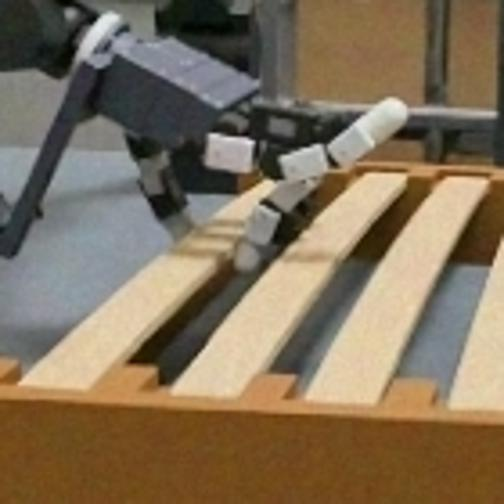

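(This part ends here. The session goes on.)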